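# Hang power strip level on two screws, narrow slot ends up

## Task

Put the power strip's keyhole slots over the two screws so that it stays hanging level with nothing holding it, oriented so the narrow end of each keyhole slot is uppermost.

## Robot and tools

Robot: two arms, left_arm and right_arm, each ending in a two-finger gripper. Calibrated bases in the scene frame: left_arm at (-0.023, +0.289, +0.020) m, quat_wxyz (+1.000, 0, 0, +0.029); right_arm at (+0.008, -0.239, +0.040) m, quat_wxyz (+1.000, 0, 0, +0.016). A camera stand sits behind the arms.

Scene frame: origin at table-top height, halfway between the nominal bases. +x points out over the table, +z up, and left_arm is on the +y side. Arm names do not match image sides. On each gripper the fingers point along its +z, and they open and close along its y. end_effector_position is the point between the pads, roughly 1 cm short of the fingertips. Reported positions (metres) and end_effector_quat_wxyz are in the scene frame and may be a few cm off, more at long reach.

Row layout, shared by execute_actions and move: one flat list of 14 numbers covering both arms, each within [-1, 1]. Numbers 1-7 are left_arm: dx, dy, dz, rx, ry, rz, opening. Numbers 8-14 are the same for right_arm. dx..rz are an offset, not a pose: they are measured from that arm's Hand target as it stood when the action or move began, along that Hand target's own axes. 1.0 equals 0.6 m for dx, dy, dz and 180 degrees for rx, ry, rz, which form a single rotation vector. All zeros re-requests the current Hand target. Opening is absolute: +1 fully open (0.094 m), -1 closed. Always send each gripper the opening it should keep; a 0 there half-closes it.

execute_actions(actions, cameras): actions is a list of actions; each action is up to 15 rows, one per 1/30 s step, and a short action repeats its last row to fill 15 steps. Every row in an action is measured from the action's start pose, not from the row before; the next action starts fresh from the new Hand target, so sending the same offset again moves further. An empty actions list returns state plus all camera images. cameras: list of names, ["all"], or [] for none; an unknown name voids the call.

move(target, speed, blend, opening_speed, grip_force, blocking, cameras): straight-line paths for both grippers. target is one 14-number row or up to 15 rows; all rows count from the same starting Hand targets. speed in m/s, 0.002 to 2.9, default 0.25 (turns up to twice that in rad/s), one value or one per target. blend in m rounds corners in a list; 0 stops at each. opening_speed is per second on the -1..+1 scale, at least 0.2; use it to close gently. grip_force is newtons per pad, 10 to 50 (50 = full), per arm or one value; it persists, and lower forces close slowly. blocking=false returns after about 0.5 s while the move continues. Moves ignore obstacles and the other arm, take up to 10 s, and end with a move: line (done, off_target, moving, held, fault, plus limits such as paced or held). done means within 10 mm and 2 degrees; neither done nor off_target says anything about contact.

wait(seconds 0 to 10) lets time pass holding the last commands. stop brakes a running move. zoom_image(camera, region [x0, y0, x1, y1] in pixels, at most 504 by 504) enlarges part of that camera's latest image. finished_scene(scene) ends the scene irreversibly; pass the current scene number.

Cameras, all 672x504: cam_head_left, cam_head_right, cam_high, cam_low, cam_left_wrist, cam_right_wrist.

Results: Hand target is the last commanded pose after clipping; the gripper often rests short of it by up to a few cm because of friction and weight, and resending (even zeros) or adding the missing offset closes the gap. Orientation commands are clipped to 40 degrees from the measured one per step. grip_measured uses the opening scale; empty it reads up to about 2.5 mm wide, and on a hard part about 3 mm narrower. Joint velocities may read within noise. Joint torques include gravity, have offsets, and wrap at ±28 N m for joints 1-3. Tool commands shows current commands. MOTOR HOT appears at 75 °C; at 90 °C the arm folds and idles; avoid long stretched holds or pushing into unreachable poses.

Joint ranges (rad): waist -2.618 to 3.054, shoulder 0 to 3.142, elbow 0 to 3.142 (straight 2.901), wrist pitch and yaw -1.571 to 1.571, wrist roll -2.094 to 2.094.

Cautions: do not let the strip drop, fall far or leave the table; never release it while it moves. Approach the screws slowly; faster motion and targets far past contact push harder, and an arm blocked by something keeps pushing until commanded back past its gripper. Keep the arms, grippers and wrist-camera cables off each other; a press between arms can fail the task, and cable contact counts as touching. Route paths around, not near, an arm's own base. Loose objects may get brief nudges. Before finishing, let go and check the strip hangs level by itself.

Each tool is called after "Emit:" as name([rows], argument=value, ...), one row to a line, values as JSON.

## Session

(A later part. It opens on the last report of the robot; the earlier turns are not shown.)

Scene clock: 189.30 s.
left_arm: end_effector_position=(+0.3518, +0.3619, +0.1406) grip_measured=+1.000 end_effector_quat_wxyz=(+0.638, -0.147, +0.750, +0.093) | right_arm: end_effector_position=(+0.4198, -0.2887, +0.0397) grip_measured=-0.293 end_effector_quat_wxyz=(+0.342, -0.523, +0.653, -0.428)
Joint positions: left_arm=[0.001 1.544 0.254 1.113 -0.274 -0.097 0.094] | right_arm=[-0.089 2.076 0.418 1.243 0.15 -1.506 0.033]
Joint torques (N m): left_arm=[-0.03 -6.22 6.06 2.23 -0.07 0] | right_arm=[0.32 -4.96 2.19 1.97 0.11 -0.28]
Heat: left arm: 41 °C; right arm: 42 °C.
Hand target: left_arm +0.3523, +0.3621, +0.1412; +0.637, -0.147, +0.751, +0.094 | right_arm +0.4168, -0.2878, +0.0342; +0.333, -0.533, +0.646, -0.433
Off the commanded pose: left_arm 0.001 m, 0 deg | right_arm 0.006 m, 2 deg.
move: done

Emit:
move(target=[0,0,0,0,0,0,1,0,0,0,0,0,0,0.0], opening_speed=0.3, cameras=["cam_high","cam_right_wrist"])

Scene clock: 192.93 s.
left_arm: end_effector_position=(+0.3518, +0.3619, +0.1406) grip_measured=+1.000 end_effector_quat_wxyz=(+0.638, -0.147, +0.750, +0.093) | right_arm: end_effector_position=(+0.4217, -0.2893, +0.0443) grip_measured=-0.002 end_effector_quat_wxyz=(+0.340, -0.528, +0.641, -0.440)
Joint positions: left_arm=[0.001 1.544 0.254 1.113 -0.274 -0.097 0.094] | right_arm=[-0.089 2.077 0.418 1.264 0.153 -1.538 0.047]
Joint torques (N m): left_arm=[-0.03 -6.23 6.08 2.23 -0.07 -0.01] | right_arm=[0.31 -4.92 2.13 1.82 0.07 0.02]
Heat: left arm: 41 °C; right arm: 42 °C.
Hand target: left_arm +0.3523, +0.3621, +0.1412; +0.637, -0.147, +0.751, +0.094 | right_arm +0.4167, -0.2878, +0.0342; +0.333, -0.533, +0.646, -0.433
Off the commanded pose: left_arm 0.001 m, 0 deg | right_arm 0.011 m, 1 deg.
move: off_target (right_arm)
Images, in order (width x height): cam_high 672x504, cam_right_wrist 672x504.

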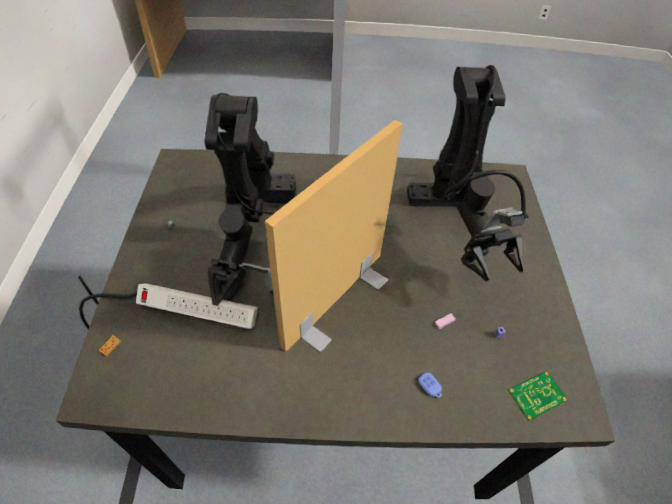

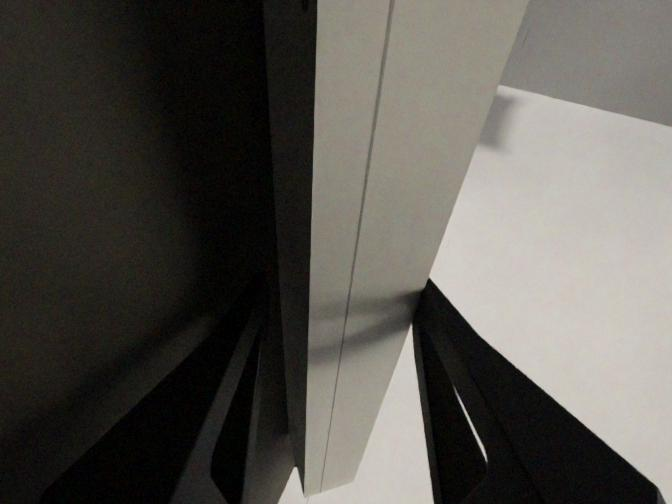

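Emit:
move(target=[0,0,0,0,0,0,1,0,-0.02,-0.009,0,0,0,0.35], opening_speed=0.4, speed=0.03, cameras=["cam_high","cam_right_wrist"])

Scene clock: 200.10 s.
left_arm: end_effector_position=(+0.3518, +0.3619, +0.1406) grip_measured=+1.000 end_effector_quat_wxyz=(+0.638, -0.147, +0.750, +0.093) | right_arm: end_effector_position=(+0.4205, -0.2894, +0.0453) grip_measured=+0.348 end_effector_quat_wxyz=(+0.335, -0.531, +0.644, -0.436)
Joint positions: left_arm=[0.001 1.544 0.254 1.113 -0.274 -0.097 0.094] | right_arm=[-0.089 2.048 0.418 1.219 0.155 -1.538 0.063]
Joint torques (N m): left_arm=[-0.03 -6.22 6.06 2.23 -0.06 -0.01] | right_arm=[0.47 -8.98 1.95 1.55 0.07 0.03]
Heat: left arm: 41 °C; right arm: 41 °C.
Hand target: left_arm +0.3523, +0.3621, +0.1412; +0.637, -0.147, +0.751, +0.094 | right_arm +0.4168, -0.2874, +0.0475; +0.333, -0.533, +0.646, -0.433
Off the commanded pose: left_arm 0.001 m, 0 deg | right_arm 0.005 m, 1 deg.
move: done
Images, in order (width x height): cam_high 672x504, cam_right_wrist 672x504.

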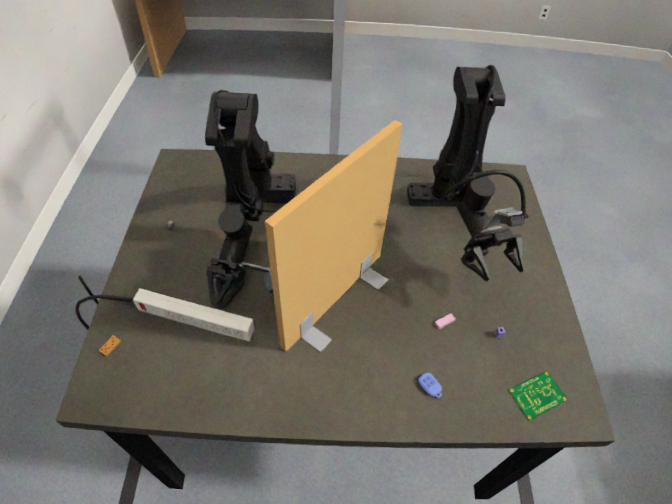

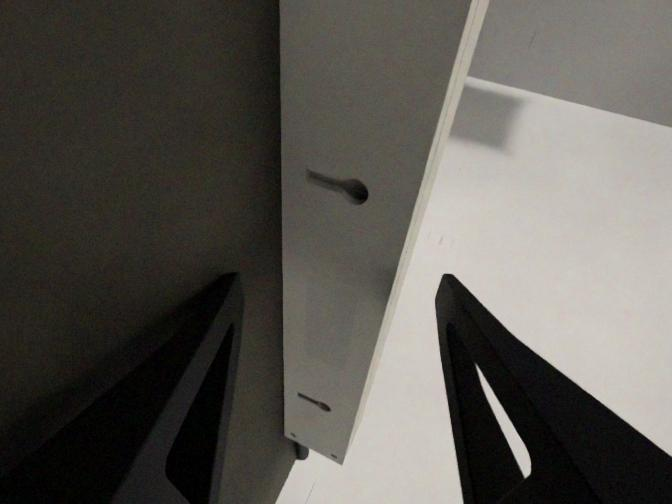

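Emit:
move([
  [0,0,0,0,0,0,1,0,0,-0.1,0,0,0,0.35],
  [0,0,0,0,0,0,1,0,-0.25,-0.18,0,0,0,0.35],
], speed=0.12, blend=[0.03,0], cameras=["cam_high","cam_right_wrist","cam_head_right","cam_head_left"])

Scene clock: 242.37 s.
left_arm: end_effector_position=(+0.3518, +0.3619, +0.1406) grip_measured=+1.000 end_effector_quat_wxyz=(+0.638, -0.147, +0.750, +0.093) | right_arm: end_effector_position=(+0.3768, -0.2759, +0.2096) grip_measured=+0.348 end_effector_quat_wxyz=(+0.318, -0.545, +0.650, -0.425)
Joint positions: left_arm=[0.001 1.544 0.254 1.113 -0.274 -0.097 0.094] | right_arm=[-0.036 1.132 0.58 0.089 0.204 -1.526 0.063]
Joint torques (N m): left_arm=[-0.03 -6.22 6.06 2.23 -0.06 -0.01] | right_arm=[0.53 -4.42 9.51 1.6 0.1 0.11]
Heat: left arm: 40 °C; right arm: 40 °C.
Hand target: left_arm +0.3523, +0.3621, +0.1412; +0.637, -0.147, +0.751, +0.094 | right_arm +0.3804, -0.2739, +0.2281; +0.333, -0.533, +0.646, -0.433
Off the commanded pose: left_arm 0.001 m, 0 deg | right_arm 0.019 m, 2 deg.
move: off_target (right_arm)
Images, in order (width x height): cam_head_left 672x504, cam_head_right 672x504, cam_high 672x504, cam_right_wrist 672x504.

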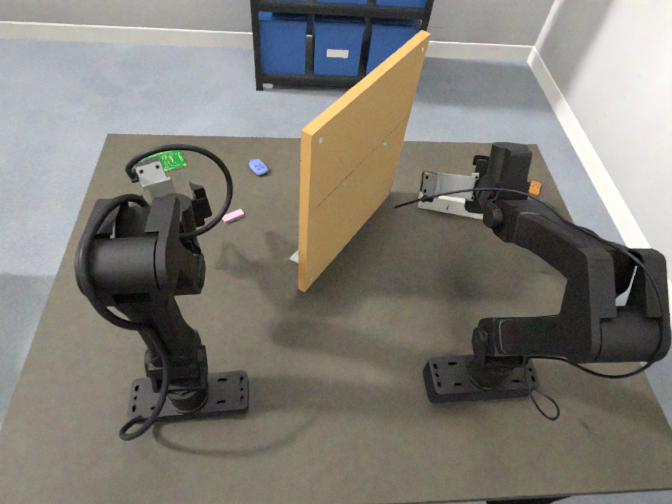

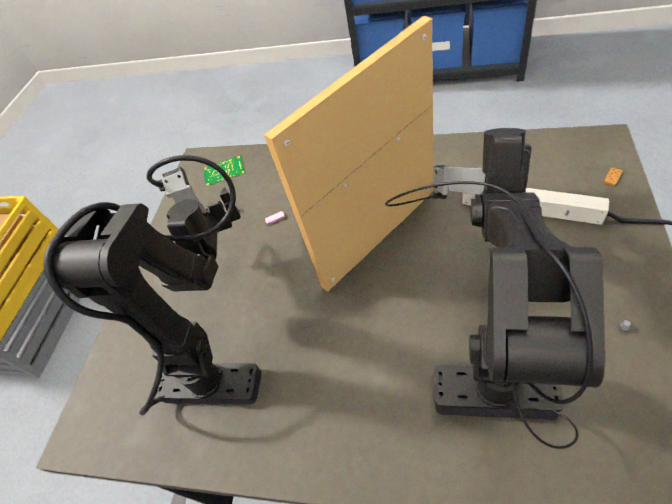

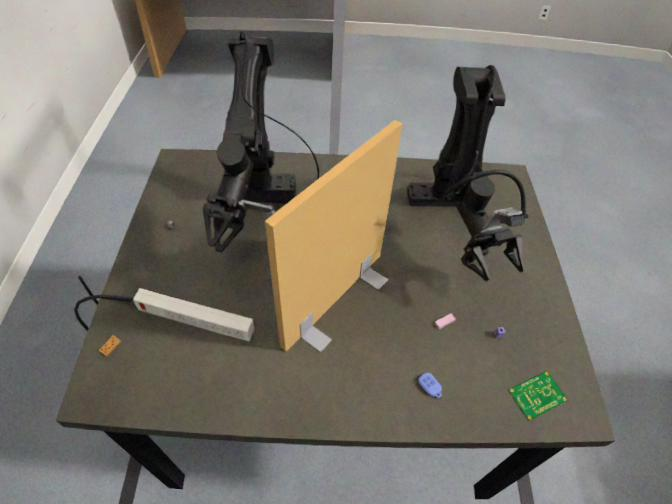

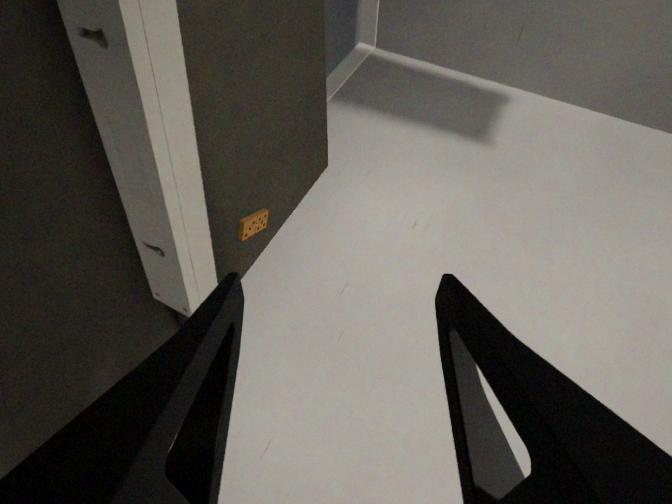

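Emit:
move(target=[0,0,0,0,0,0,1,0,0.1235,0.2078,-0.368,-0.0005,0.0185,1], speed=0.15, cameras=["cam_right_wrist"])

Scene clock: 259.50 s.
left_arm: end_effector_position=(+0.3518, +0.3619, +0.1406) grip_measured=+1.000 end_effector_quat_wxyz=(+0.638, -0.147, +0.750, +0.093) | right_arm: end_effector_position=(+0.4597, -0.2943, +0.1166) grip_measured=+0.998 end_effector_quat_wxyz=(+0.001, -0.615, +0.788, -0.012)
Joint positions: left_arm=[0.001 1.544 0.254 1.113 -0.274 -0.097 0.094] | right_arm=[-0.15 2.314 2.132 -1.37 0.015 -1.444 0.094]
Joint torques (N m): left_arm=[-0.05 -6.22 6.06 2.23 -0.06 0] | right_arm=[-0.54 -8.76 8.43 0.11 -0.18 0.03]
Heat: left arm: 40 °C; right arm: 45 °C.
Hand target: left_arm +0.3523, +0.3621, +0.1412; +0.637, -0.147, +0.751, +0.094 | right_arm +0.4621, -0.2951, +0.1101; +0.000, -0.611, +0.792, +0.000
Off the commanded pose: left_arm 0.001 m, 0 deg | right_arm 0.007 m, 1 deg.
move: done
Images, in order (width x height): cam_right_wrist 672x504.

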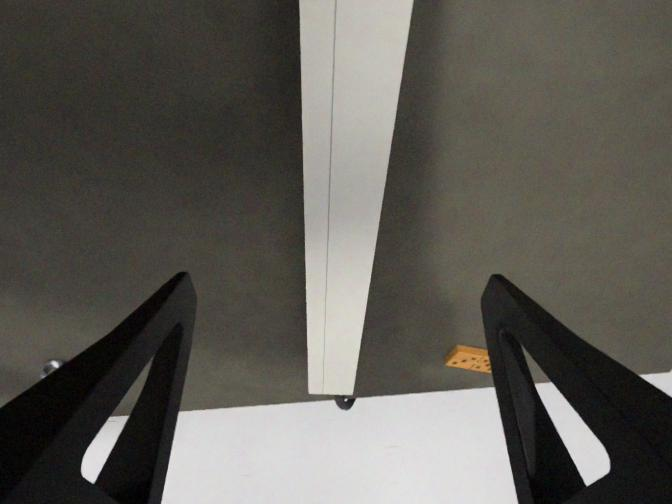

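Emit:
move([
  [0,0,0,0,0,0,1,0,0,0.08,0,0,0.016,1],
  [0,0,0,0,0,0,1,0,0,0.122,0,0,0.016,1],
], speed=0.08, blend=[0.01,0], cameras=["cam_right_wrist"])

Scene clock: 265.03 s.
left_arm: end_effector_position=(+0.3518, +0.3619, +0.1406) grip_measured=+1.000 end_effector_quat_wxyz=(+0.638, -0.147, +0.750, +0.093) | right_arm: end_effector_position=(+0.4669, -0.2950, +0.0532) grip_measured=+0.998 end_effector_quat_wxyz=(+0.008, -0.596, +0.803, -0.017)
Joint positions: left_arm=[0.001 1.544 0.254 1.113 -0.274 -0.097 0.094] | right_arm=[-0.15 2.347 1.935 -1.124 0.014 -1.396 0.094]
Joint torques (N m): left_arm=[-0.05 -6.22 6.06 2.23 -0.06 -0.01] | right_arm=[-0.55 -9.25 5.16 0.33 -0.16 0.06]
Heat: left arm: 40 °C; right arm: 45 °C.
Hand target: left_arm +0.3523, +0.3621, +0.1412; +0.637, -0.147, +0.751, +0.094 | right_arm +0.4621, -0.2951, +0.0371; +0.000, -0.591, +0.807, +0.000
Off the commanded pose: left_arm 0.001 m, 0 deg | right_arm 0.017 m, 2 deg.
move: off_target (right_arm)
Images, in order (width x height): cam_right_wrist 672x504.

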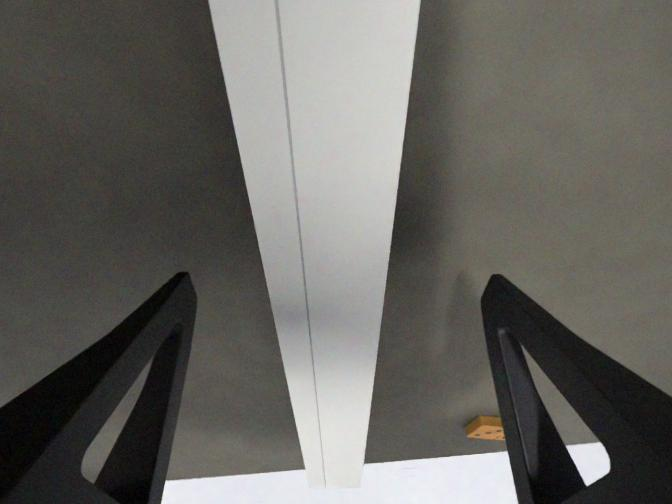

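Emit:
move([
  [0,0,0,0,0,0,1,0,0,0.02,0,0,-0.008,1],
  [0,0,0,0,0,0,1,0,0,0.02,0,0,-0.008,-0.4],
], speed=0.08, opening_speed=0.5, cameras=["cam_right_wrist"])

Scene clock: 273.53 s.
left_arm: end_effector_position=(+0.3518, +0.3619, +0.1406) grip_measured=+1.000 end_effector_quat_wxyz=(+0.638, -0.147, +0.750, +0.093) | right_arm: end_effector_position=(+0.4686, -0.2949, +0.0430) grip_measured=-0.292 end_effector_quat_wxyz=(+0.011, -0.602, +0.798, -0.019)
Joint positions: left_arm=[0.001 1.544 0.254 1.113 -0.274 -0.097 0.094] | right_arm=[-0.15 2.357 1.911 -1.084 0.012 -1.411 0.033]
Joint torques (N m): left_arm=[-0.03 -6.22 6.08 2.23 -0.06 0] | right_arm=[-0.55 -9.02 4.94 0.32 -0.15 -0.04]
Heat: left arm: 40 °C; right arm: 44 °C.
Hand target: left_arm +0.3523, +0.3621, +0.1412; +0.637, -0.147, +0.751, +0.094 | right_arm +0.4620, -0.2951, +0.0249; +0.000, -0.601, +0.799, +0.000
Off the commanded pose: left_arm 0.001 m, 0 deg | right_arm 0.019 m, 2 deg.
move: off_target (right_arm); target 2's new opening was sent with right_arm's hand 0.019 m and 2 deg from that target
Images, in order (width x height): cam_right_wrist 672x504.

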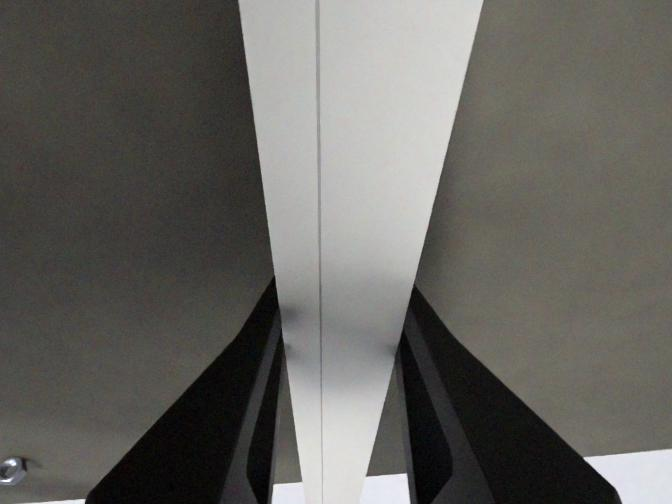

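Emit:
move([
  [0,0,0,0,0,0,1,0,0,-0.15,0,0,0,-0.4],
  [0,0,0,0,0,0,1,-0.009,0.18,-0.708,0.378,0,0,-0.4],
], speed=0.12, blend=[0.03,0], cameras=["cam_right_wrist","cam_head_left","cam_head_right","cam_high"])

Scene clock: 285.33 s.
left_arm: end_effector_position=(+0.3518, +0.3619, +0.1406) grip_measured=+1.000 end_effector_quat_wxyz=(+0.638, -0.147, +0.750, +0.093) | right_arm: end_effector_position=(+0.3609, -0.2521, +0.4214) grip_measured=-0.293 end_effector_quat_wxyz=(+0.322, -0.513, +0.690, -0.396)
Joint positions: left_arm=[0.001 1.544 0.254 1.113 -0.274 -0.097 0.094] | right_arm=[0.093 1.218 1.553 -0.865 0.327 -1.342 0.033]
Joint torques (N m): left_arm=[-0.03 -6.22 6.06 2.23 -0.06 -0.01] | right_arm=[0.4 -5.79 6.28 2.4 0.74 -0.55]
Heat: left arm: 40 °C; right arm: 43 °C.
Hand target: left_arm +0.3523, +0.3621, +0.1412; +0.637, -0.147, +0.751, +0.094 | right_arm +0.3598, -0.2600, +0.4496; +0.336, -0.498, +0.662, -0.447
Off the commanded pose: left_arm 0.001 m, 0 deg | right_arm 0.029 m, 7 deg.
move: off_target (right_arm)
Images, in order (width x height): cam_head_left 672x504, cam_head_right 672x504, cam_high 672x504, cam_right_wrist 672x504.

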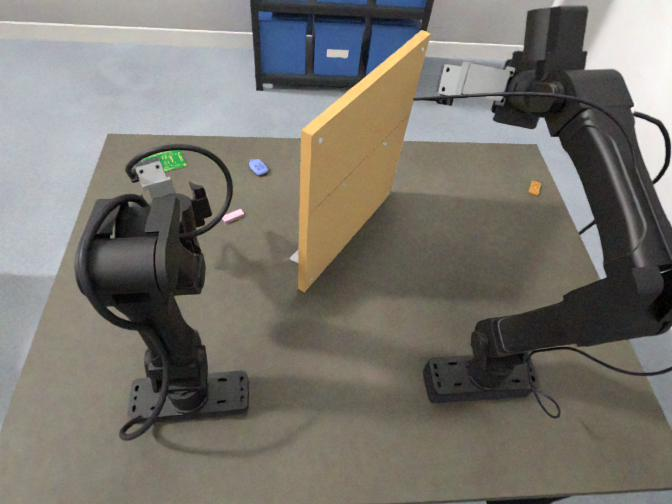

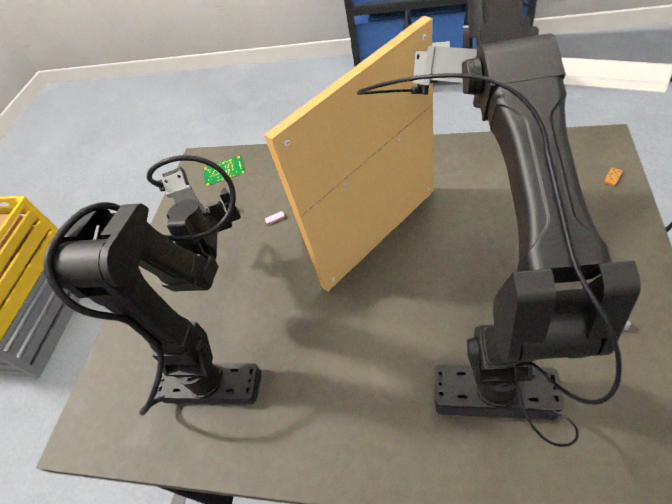

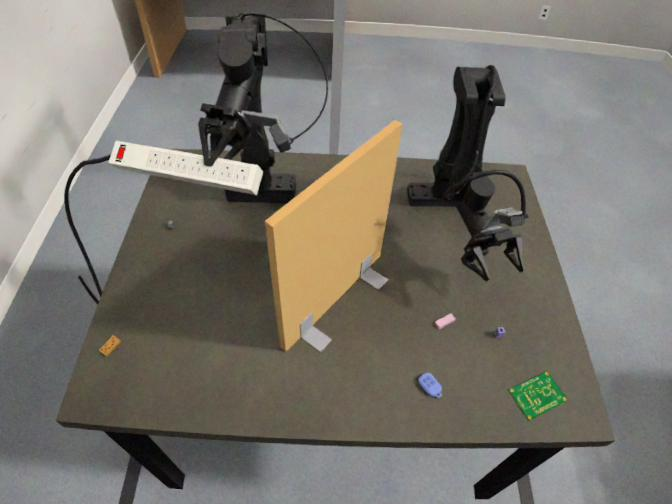

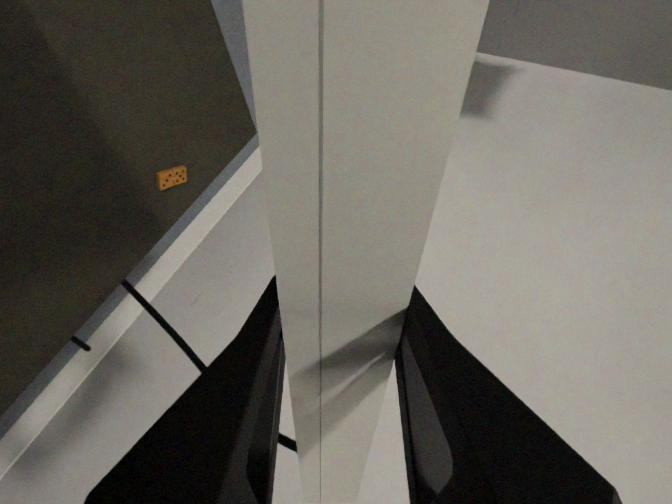

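Emit:
move([
  [0,0,0,0,0,0,1,0,0.30,0.10,0,0,0,-0.4],
  [0,0,0,0,0,0,1,0,0.54,0.225,0,0,0,-0.4],
], speed=[0.15,0.1], blend=[0.05,0], cameras=["cam_right_wrist","cam_head_left","cam_high"])

Scene clock: 300.90 s.
left_arm: end_effector_position=(+0.3518, +0.3619, +0.1406) grip_measured=+1.000 end_effector_quat_wxyz=(+0.638, -0.147, +0.750, +0.093) | right_arm: end_effector_position=(+0.3583, -0.2547, +0.0863) grip_measured=-0.293 end_effector_quat_wxyz=(+0.331, -0.507, +0.678, -0.417)
Joint positions: left_arm=[0.001 1.544 0.254 1.113 -0.274 -0.097 0.094] | right_arm=[0.096 1.568 0.222 0.868 0.346 -1.367 0.033]
Joint torques (N m): left_arm=[-0.03 -6.22 6.06 2.24 -0.07 -0.01] | right_arm=[-0.65 -3.34 4.14 2.37 0.41 -0.39]
Heat: left arm: 40 °C; right arm: 43 °C.
Hand target: left_arm +0.3523, +0.3621, +0.1412; +0.637, -0.147, +0.751, +0.094 | right_arm +0.3637, -0.2611, +0.0988; +0.336, -0.498, +0.662, -0.447
Off the commanded pose: left_arm 0.001 m, 0 deg | right_arm 0.015 m, 4 deg.
move: off_target (right_arm)
Images, in order (width x height): cam_head_left 672x504, cam_high 672x504, cam_right_wrist 672x504.

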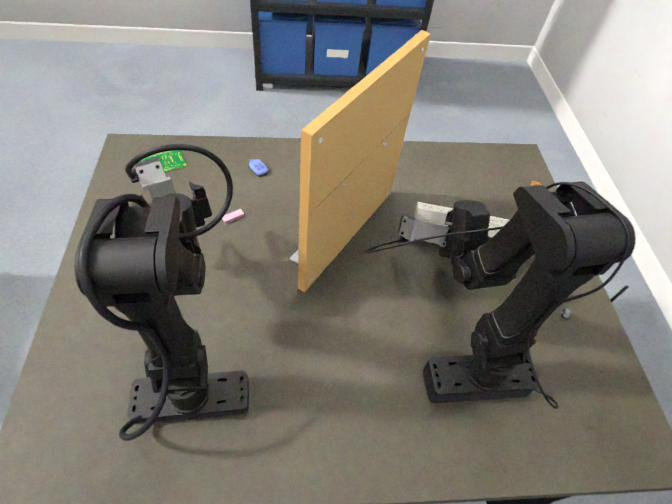

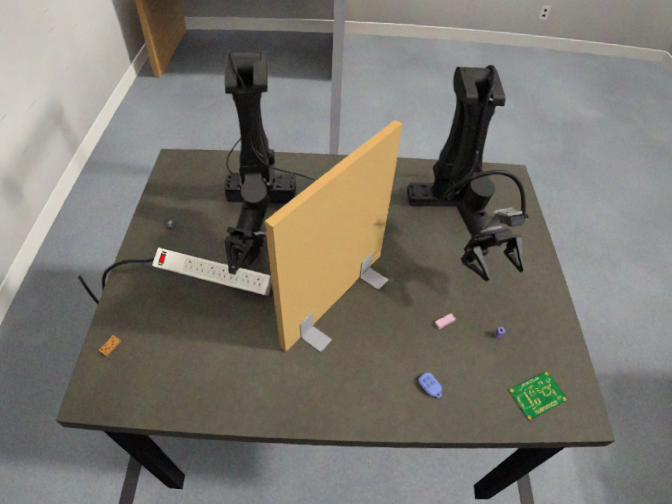

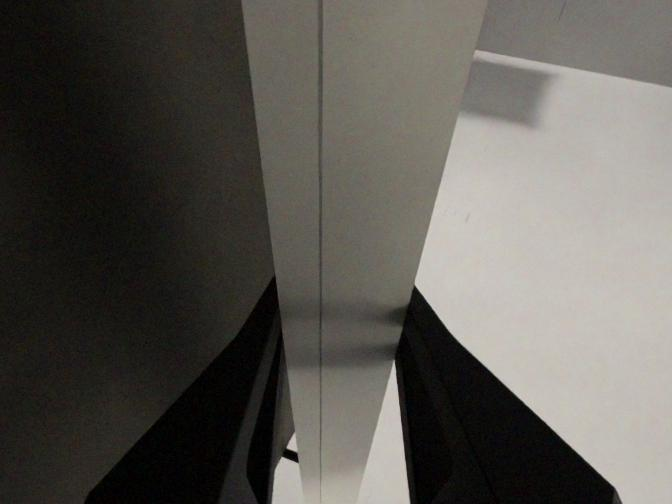

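Emit:
move(target=[0,0,0,0,0,0,1,0,0.06,0.024,0,0,-0.006,-0.4], speed=0.06)

Emit:
move(target=[0,0,0,0,0,0,1,0,0.012,0.005,0,0,-0.004,-0.4], speed=0.03)

Scene clock: 305.37 s.
left_arm: end_effector_position=(+0.3518, +0.3619, +0.1406) grip_measured=+1.000 end_effector_quat_wxyz=(+0.638, -0.147, +0.750, +0.093) | right_arm: end_effector_position=(+0.3610, -0.2556, +0.0504) grip_measured=-0.293 end_effector_quat_wxyz=(+0.327, -0.513, +0.670, -0.426)
Joint positions: left_arm=[0.001 1.544 0.254 1.113 -0.274 -0.097 0.094] | right_arm=[0.094 1.893 0.202 1.224 0.35 -1.398 0.033]
Joint torques (N m): left_arm=[-0.03 -6.22 6.06 2.24 -0.06 -0.01] | right_arm=[-0.46 -4.08 2 2.39 0.34 -0.3]
Heat: left arm: 40 °C; right arm: 42 °C.
Hand target: left_arm +0.3523, +0.3621, +0.1412; +0.637, -0.147, +0.751, +0.094 | right_arm +0.3635, -0.2610, +0.0600; +0.332, -0.504, +0.658, -0.450
Off the commanded pose: left_arm 0.001 m, 0 deg | right_arm 0.011 m, 3 deg.
move: off_target (right_arm)

Scene clock: 306.30 s.
left_arm: end_effector_position=(+0.3518, +0.3619, +0.1406) grip_measured=+1.000 end_effector_quat_wxyz=(+0.638, -0.147, +0.750, +0.093) | right_arm: end_effector_position=(+0.3610, -0.2559, +0.0432) grip_measured=-0.293 end_effector_quat_wxyz=(+0.325, -0.516, +0.666, -0.429)
Joint positions: left_arm=[0.001 1.544 0.254 1.113 -0.274 -0.097 0.094] | right_arm=[0.094 1.962 0.202 1.295 0.351 -1.411 0.033]
Joint torques (N m): left_arm=[-0.03 -6.23 6.06 2.24 -0.07 -0.01] | right_arm=[-0.53 -4.22 1.7 2.33 0.29 -0.28]
Heat: left arm: 40 °C; right arm: 42 °C.
Hand target: left_arm +0.3523, +0.3621, +0.1412; +0.637, -0.147, +0.751, +0.094 | right_arm +0.3636, -0.2612, +0.0521; +0.329, -0.509, +0.654, -0.452
Off the commanded pose: left_arm 0.001 m, 0 deg | right_arm 0.011 m, 3 deg.
move: off_target (right_arm)

Emit:
move(target=[0,0,0,0,0,0,1,0,0.01,0.004,0,0,0,-0.4], speed=0.03)

Emit:
move(target=[0,0,0,0,0,0,1,0,0.008,0.003,0,0,0,-0.4], speed=0.03, cameras=["cam_head_left","cam_high","cam_right_wrist"])

Scene clock: 310.27 s.
left_arm: end_effector_position=(+0.3518, +0.3619, +0.1406) grip_measured=+1.000 end_effector_quat_wxyz=(+0.638, -0.147, +0.750, +0.093) | right_arm: end_effector_position=(+0.3627, -0.2558, +0.0416) grip_measured=-0.293 end_effector_quat_wxyz=(+0.333, -0.511, +0.663, -0.434)
Joint positions: left_arm=[0.001 1.544 0.254 1.113 -0.274 -0.097 0.094] | right_arm=[0.094 2.019 0.202 1.375 0.352 -1.412 0.033]
Joint torques (N m): left_arm=[-0.03 -6.23 6.08 2.24 -0.07 0] | right_arm=[-0.61 -4.12 1.59 2.16 0.29 -0.31]
Heat: left arm: 40 °C; right arm: 42 °C.
Hand target: left_arm +0.3523, +0.3621, +0.1412; +0.637, -0.147, +0.751, +0.094 | right_arm +0.3635, -0.2614, +0.0457; +0.329, -0.509, +0.654, -0.452
Off the commanded pose: left_arm 0.001 m, 0 deg | right_arm 0.007 m, 2 deg.
move: done

Scene clock: 311.13 s.
left_arm: end_effector_position=(+0.3518, +0.3619, +0.1406) grip_measured=+1.000 end_effector_quat_wxyz=(+0.638, -0.147, +0.750, +0.093) | right_arm: end_effector_position=(+0.3636, -0.2557, +0.0403) grip_measured=-0.293 end_effector_quat_wxyz=(+0.339, -0.507, +0.661, -0.438)
Joint positions: left_arm=[0.001 1.544 0.254 1.113 -0.274 -0.097 0.094] | right_arm=[0.094 2.063 0.202 1.436 0.352 -1.412 0.033]
Joint torques (N m): left_arm=[-0.03 -6.22 6.06 2.24 -0.06 -0.01] | right_arm=[-0.66 -3.95 1.48 2.02 0.28 -0.31]
Heat: left arm: 40 °C; right arm: 42 °C.
Hand target: left_arm +0.3523, +0.3621, +0.1412; +0.637, -0.147, +0.751, +0.094 | right_arm +0.3634, -0.2615, +0.0406; +0.329, -0.509, +0.654, -0.452
Off the commanded pose: left_arm 0.001 m, 0 deg | right_arm 0.006 m, 2 deg.
move: done
Images, in order (width x height): cam_head_left 672x504, cam_high 672x504, cam_right_wrist 672x504.

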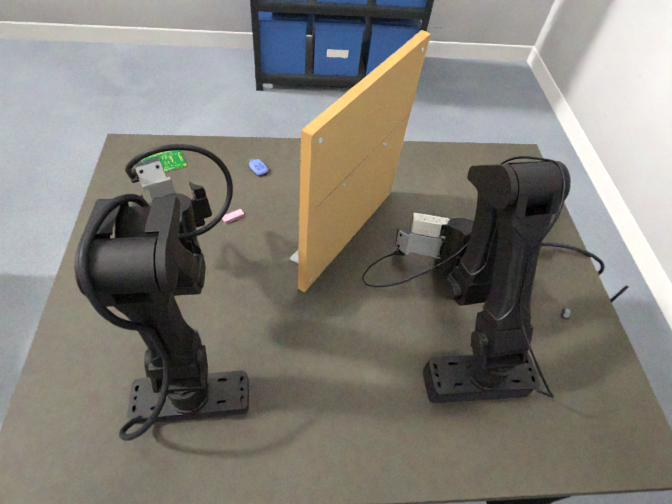

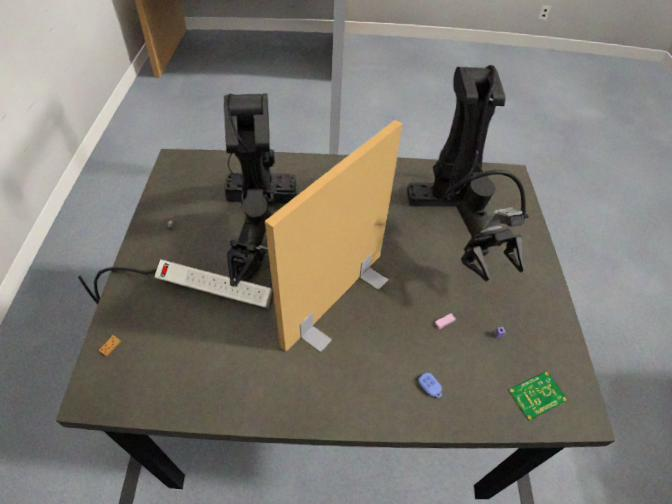

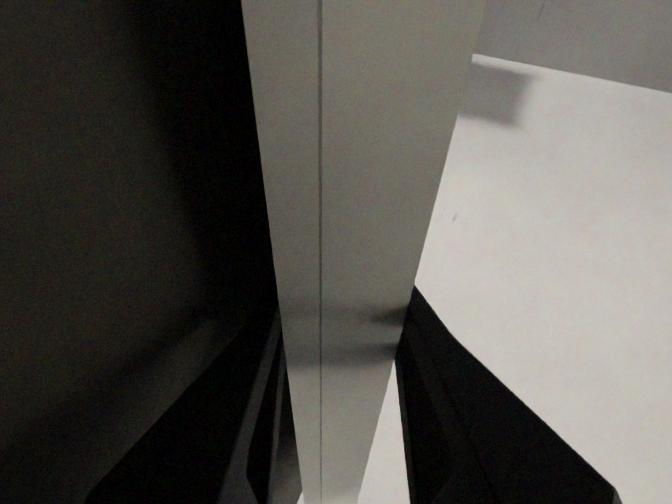

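Emit:
move(target=[0,0,0,0,0,0,1,0,-0.004,0,0,0,0,-0.15], opening_speed=0.3, cameras=["cam_high","cam_right_wrist"])

Scene clock: 315.27 s.
left_arm: end_effector_position=(+0.3518, +0.3619, +0.1406) grip_measured=+1.000 end_effector_quat_wxyz=(+0.638, -0.147, +0.750, +0.093) | right_arm: end_effector_position=(+0.3634, -0.2584, +0.0408) grip_measured=-0.152 end_effector_quat_wxyz=(+0.328, -0.516, +0.653, -0.448)
Joint positions: left_arm=[0.001 1.544 0.254 1.113 -0.274 -0.097 0.094] | right_arm=[0.091 2.064 0.202 1.438 0.361 -1.449 0.04]
Joint torques (N m): left_arm=[-0.03 -6.22 6.06 2.23 -0.06 -0.01] | right_arm=[-0.55 -5.14 1.66 1.86 0.15 0.03]
Heat: left arm: 40 °C; right arm: 41 °C.
Hand target: left_arm +0.3523, +0.3621, +0.1412; +0.637, -0.147, +0.751, +0.094 | right_arm +0.3642, -0.2617, +0.0428; +0.329, -0.509, +0.654, -0.452
Off the commanded pose: left_arm 0.001 m, 0 deg | right_arm 0.004 m, 1 deg.
move: done
Images, in order (width x height): cam_high 672x504, cam_right_wrist 672x504.

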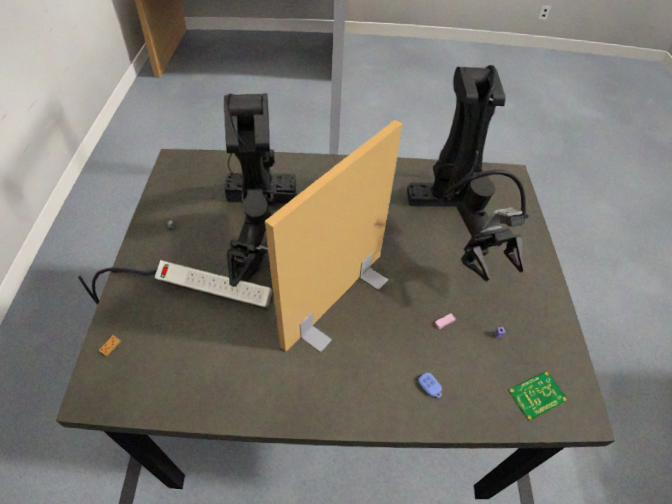

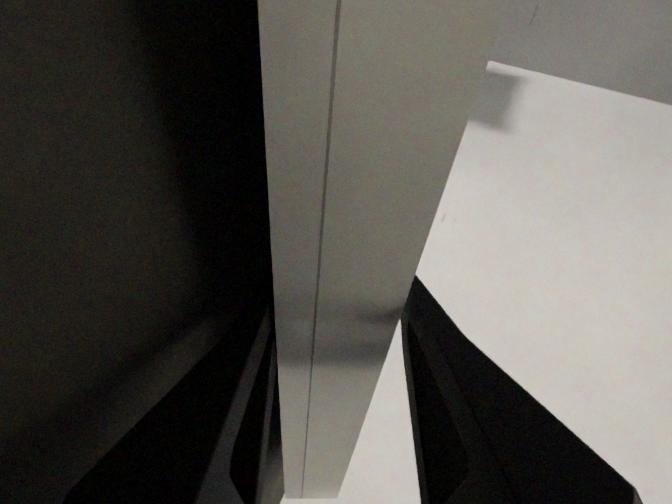

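Emit:
move(target=[0,0,0,0,0,0,1,0,-0.007,-0.003,0,0,0,0.05], opening_speed=0.3, cameras=["cam_high","cam_right_wrist"])

Scene clock: 318.83 s.
left_arm: end_effector_position=(+0.3518, +0.3619, +0.1406) grip_measured=+1.000 end_effector_quat_wxyz=(+0.638, -0.147, +0.750, +0.093) | right_arm: end_effector_position=(+0.3620, -0.2587, +0.0379) grip_measured=+0.048 end_effector_quat_wxyz=(+0.323, -0.519, +0.655, -0.445)
Joint positions: left_arm=[0.001 1.544 0.254 1.113 -0.274 -0.097 0.094] | right_arm=[0.091 2.064 0.202 1.425 0.362 -1.45 0.049]
Joint torques (N m): left_arm=[-0.05 -6.22 6.08 2.23 -0.06 -0.01] | right_arm=[-0.53 -8.28 1.36 1.66 0.15 0.03]
Heat: left arm: 40 °C; right arm: 41 °C.
Hand target: left_arm +0.3523, +0.3621, +0.1412; +0.637, -0.147, +0.751, +0.094 | right_arm +0.3642, -0.2616, +0.0474; +0.329, -0.509, +0.654, -0.452
Off the commanded pose: left_arm 0.001 m, 0 deg | right_arm 0.010 m, 2 deg.
move: done
Images, in order (width x height): cam_high 672x504, cam_right_wrist 672x504.

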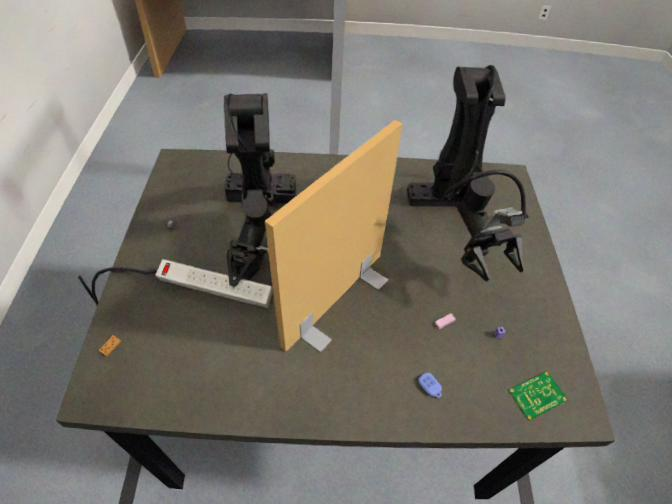

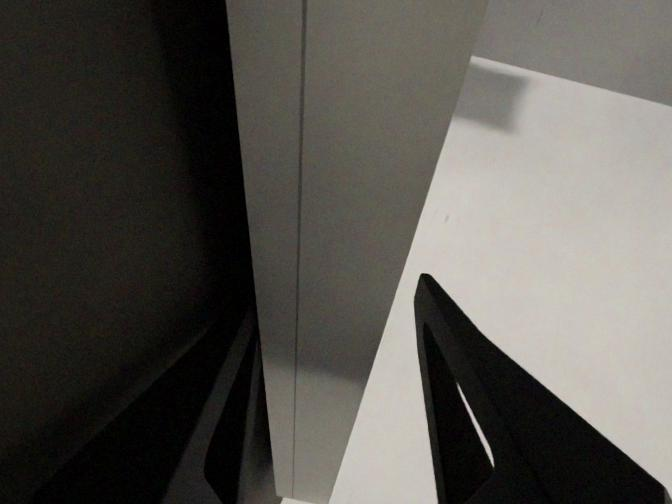

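Emit:
move(target=[0,0,0,0,0,0,1,0,0.035,-0.1,0,0,0,0.05], speed=0.3, cameras=["cam_high","cam_right_wrist"])

Scene clock: 327.60 s.
left_arm: end_effector_position=(+0.3518, +0.3619, +0.1406) grip_measured=+1.000 end_effector_quat_wxyz=(+0.638, -0.147, +0.750, +0.093) | right_arm: end_effector_position=(+0.3055, -0.2450, +0.0457) grip_measured=+0.048 end_effector_quat_wxyz=(+0.303, -0.509, +0.664, -0.456)
Joint positions: left_arm=[0.001 1.544 0.254 1.113 -0.274 -0.097 0.094] | right_arm=[0.287 1.974 0.018 1.455 0.587 -1.345 0.049]
Joint torques (N m): left_arm=[-0.03 -6.22 6.06 2.23 -0.06 0] | right_arm=[0.55 -6.11 0.46 1.56 0.24 0.11]
Heat: left arm: 40 °C; right arm: 40 °C.
Hand target: left_arm +0.3523, +0.3621, +0.1412; +0.637, -0.147, +0.751, +0.094 | right_arm +0.3030, -0.2445, +0.0503; +0.329, -0.509, +0.654, -0.452
Off the commanded pose: left_arm 0.001 m, 0 deg | right_arm 0.005 m, 3 deg.
joint sent to its limit (right arm) — joint 3 (elbow), lower limit, where the elbow is as bent as it goes. The joint targets are off in orientation, not in position.
move: off_target (right_arm)
Images, in order (width x height): cam_high 672x504, cam_right_wrist 672x504.

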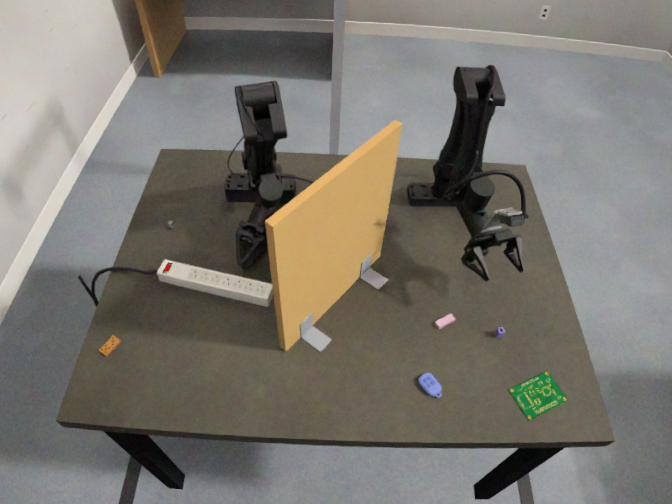

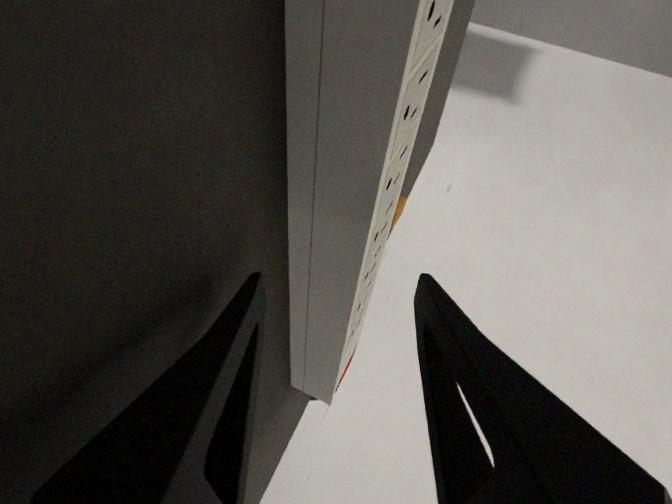

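Emit:
move(target=[0,0,0,0,0,0,1,0,-0.27,-0.11,-0.1,0,0,1], speed=0.2, cameras=["cam_high","cam_right_wrist","cam_head_right","cam_head_left"])

Scene clock: 332.03 s.
left_arm: end_effector_position=(+0.3518, +0.3619, +0.1406) grip_measured=+1.000 end_effector_quat_wxyz=(+0.638, -0.147, +0.750, +0.093) | right_arm: end_effector_position=(+0.2993, -0.2398, +0.2135) grip_measured=+0.998 end_effector_quat_wxyz=(+0.235, -0.563, +0.714, -0.344)
Joint positions: left_arm=[0.001 1.544 0.254 1.113 -0.274 -0.097 0.094] | right_arm=[0.207 0.94 0.738 -0.587 0.402 -1.266 0.094]
Joint torques (N m): left_arm=[-0.03 -6.23 6.08 2.23 -0.07 -0.01] | right_arm=[-0.59 -0.84 9.94 1.31 0.09 0.11]
Heat: left arm: 40 °C; right arm: 41 °C.
Hand target: left_arm +0.3523, +0.3621, +0.1412; +0.637, -0.147, +0.751, +0.094 | right_arm +0.3038, -0.2395, +0.2252; +0.246, -0.554, +0.717, -0.345
Off the commanded pose: left_arm 0.001 m, 0 deg | right_arm 0.013 m, 2 deg.
move: off_target (right_arm)
Images, in order (width x height): cam_head_left 672x504, cam_head_right 672x504, cam_high 672x504, cam_right_wrist 672x504.

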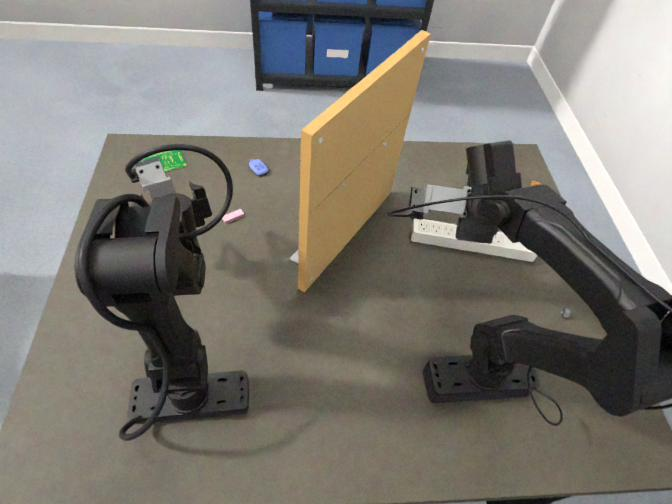

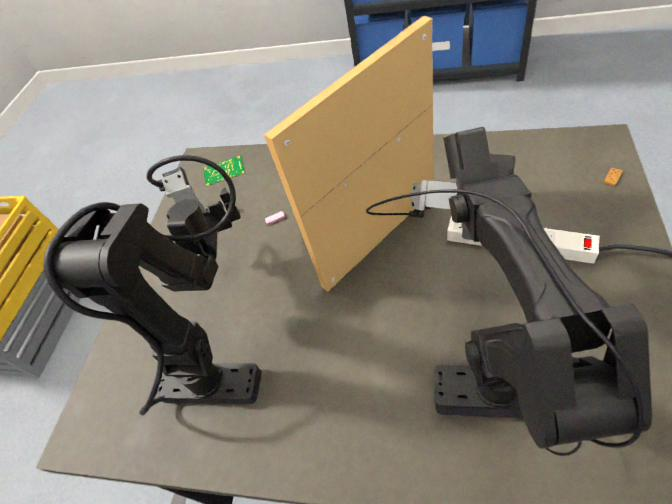

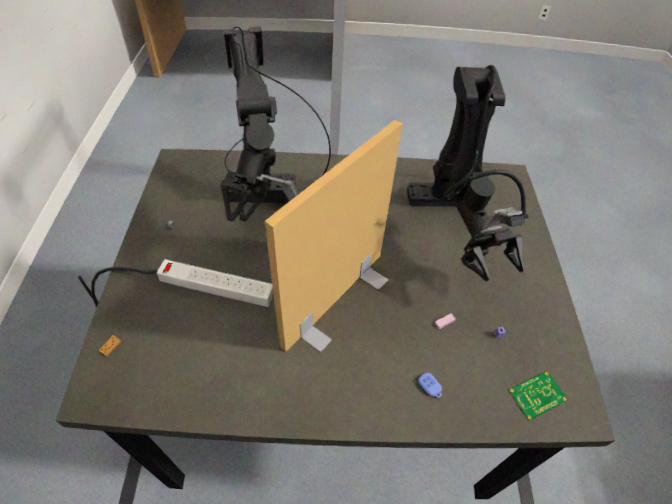

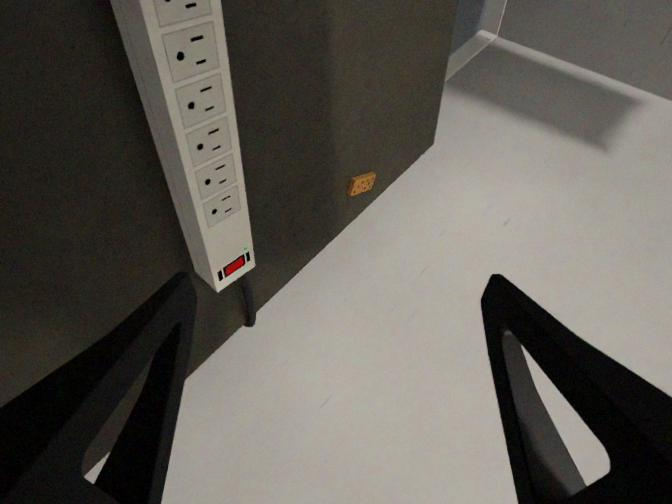

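Emit:
zoom_image(camera="cam_head_right", region=[255, 10, 445, 152])

Emit:
zoom_image(camera="cam_head_right", region=[255, 150, 445, 300])

Emit:
zoom_image(camera="cam_head_left", region=[290, 20, 440, 150])

Emit:
zoom_image(camera="cam_head_left", region=[290, 130, 440, 300])

Scaled by 2.653.

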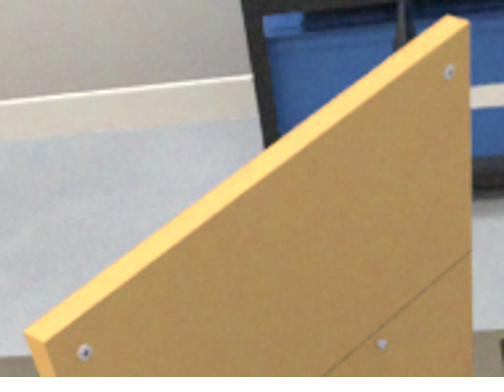

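Scaled by 2.653.

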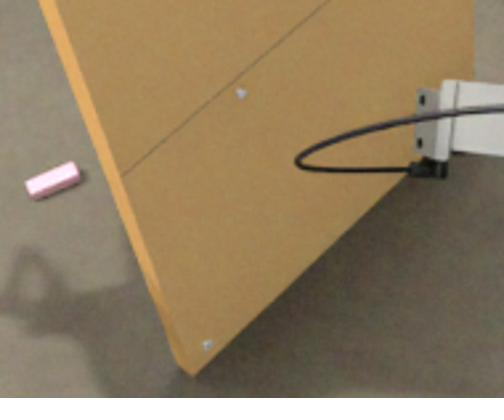

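Scaled by 3.360.

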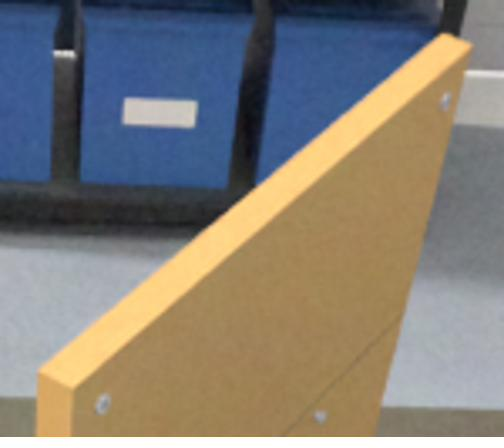

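Scaled by 2.965.

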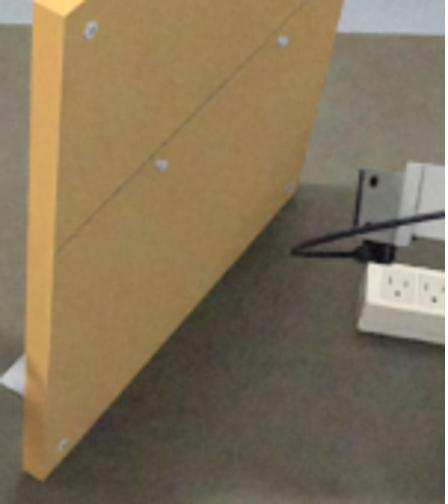

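Emit:
move(target=[0,0,0,0,0,0,1,0.015,0.077,0.2075,-0.278,-0.0085,0.0046,1], speed=0.15, cameras=["cam_right_wrist","cam_head_left"])

Scene clock: 392.33 s.
left_arm: end_effector_position=(+0.3518, +0.3619, +0.1406) grip_measured=+1.000 end_effector_quat_wxyz=(+0.638, -0.147, +0.750, +0.093) | right_arm: end_effector_position=(+0.3592, -0.2689, +0.1102) grip_measured=+0.998 end_effector_quat_wxyz=(-0.002, -0.605, +0.796, -0.008)
Joint positions: left_arm=[0.001 1.544 0.254 1.113 -0.274 -0.097 0.094] | right_arm=[-0.113 1.891 1.459 -1.131 0.014 -1.38 0.094]
Joint torques (N m): left_arm=[-0.05 -6.23 6.06 2.23 -0.07 -0.01] | right_arm=[-0.49 -6.3 8.32 0.07 -0.17 -0.05]
Heat: left arm: 40 °C; right arm: 47 °C.
Hand target: left_arm +0.3523, +0.3621, +0.1412; +0.637, -0.147, +0.751, +0.094 | right_arm +0.3639, -0.2689, +0.1102; +0.000, -0.605, +0.796, +0.000
Off the commanded pose: left_arm 0.001 m, 0 deg | right_arm 0.005 m, 1 deg.
move: done
Images, in order (width x height): cam_head_left 672x504, cam_right_wrist 672x504.

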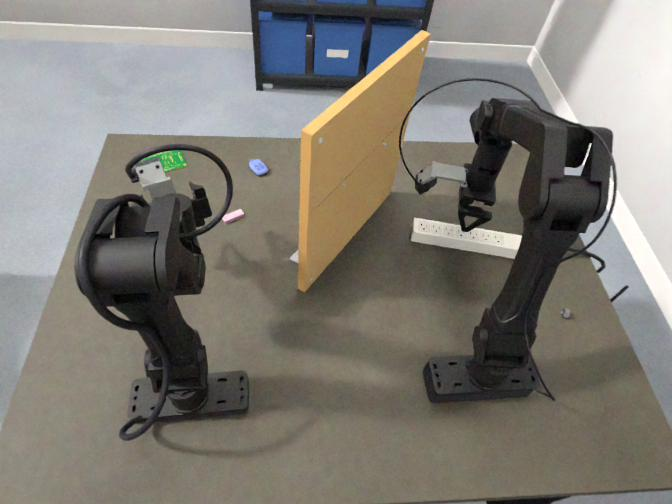

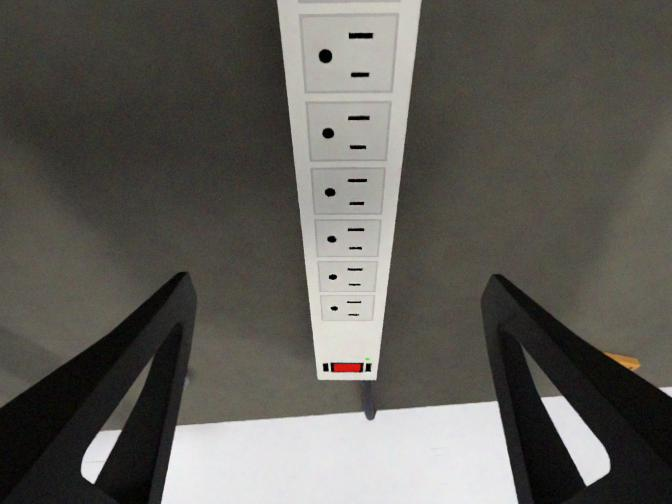

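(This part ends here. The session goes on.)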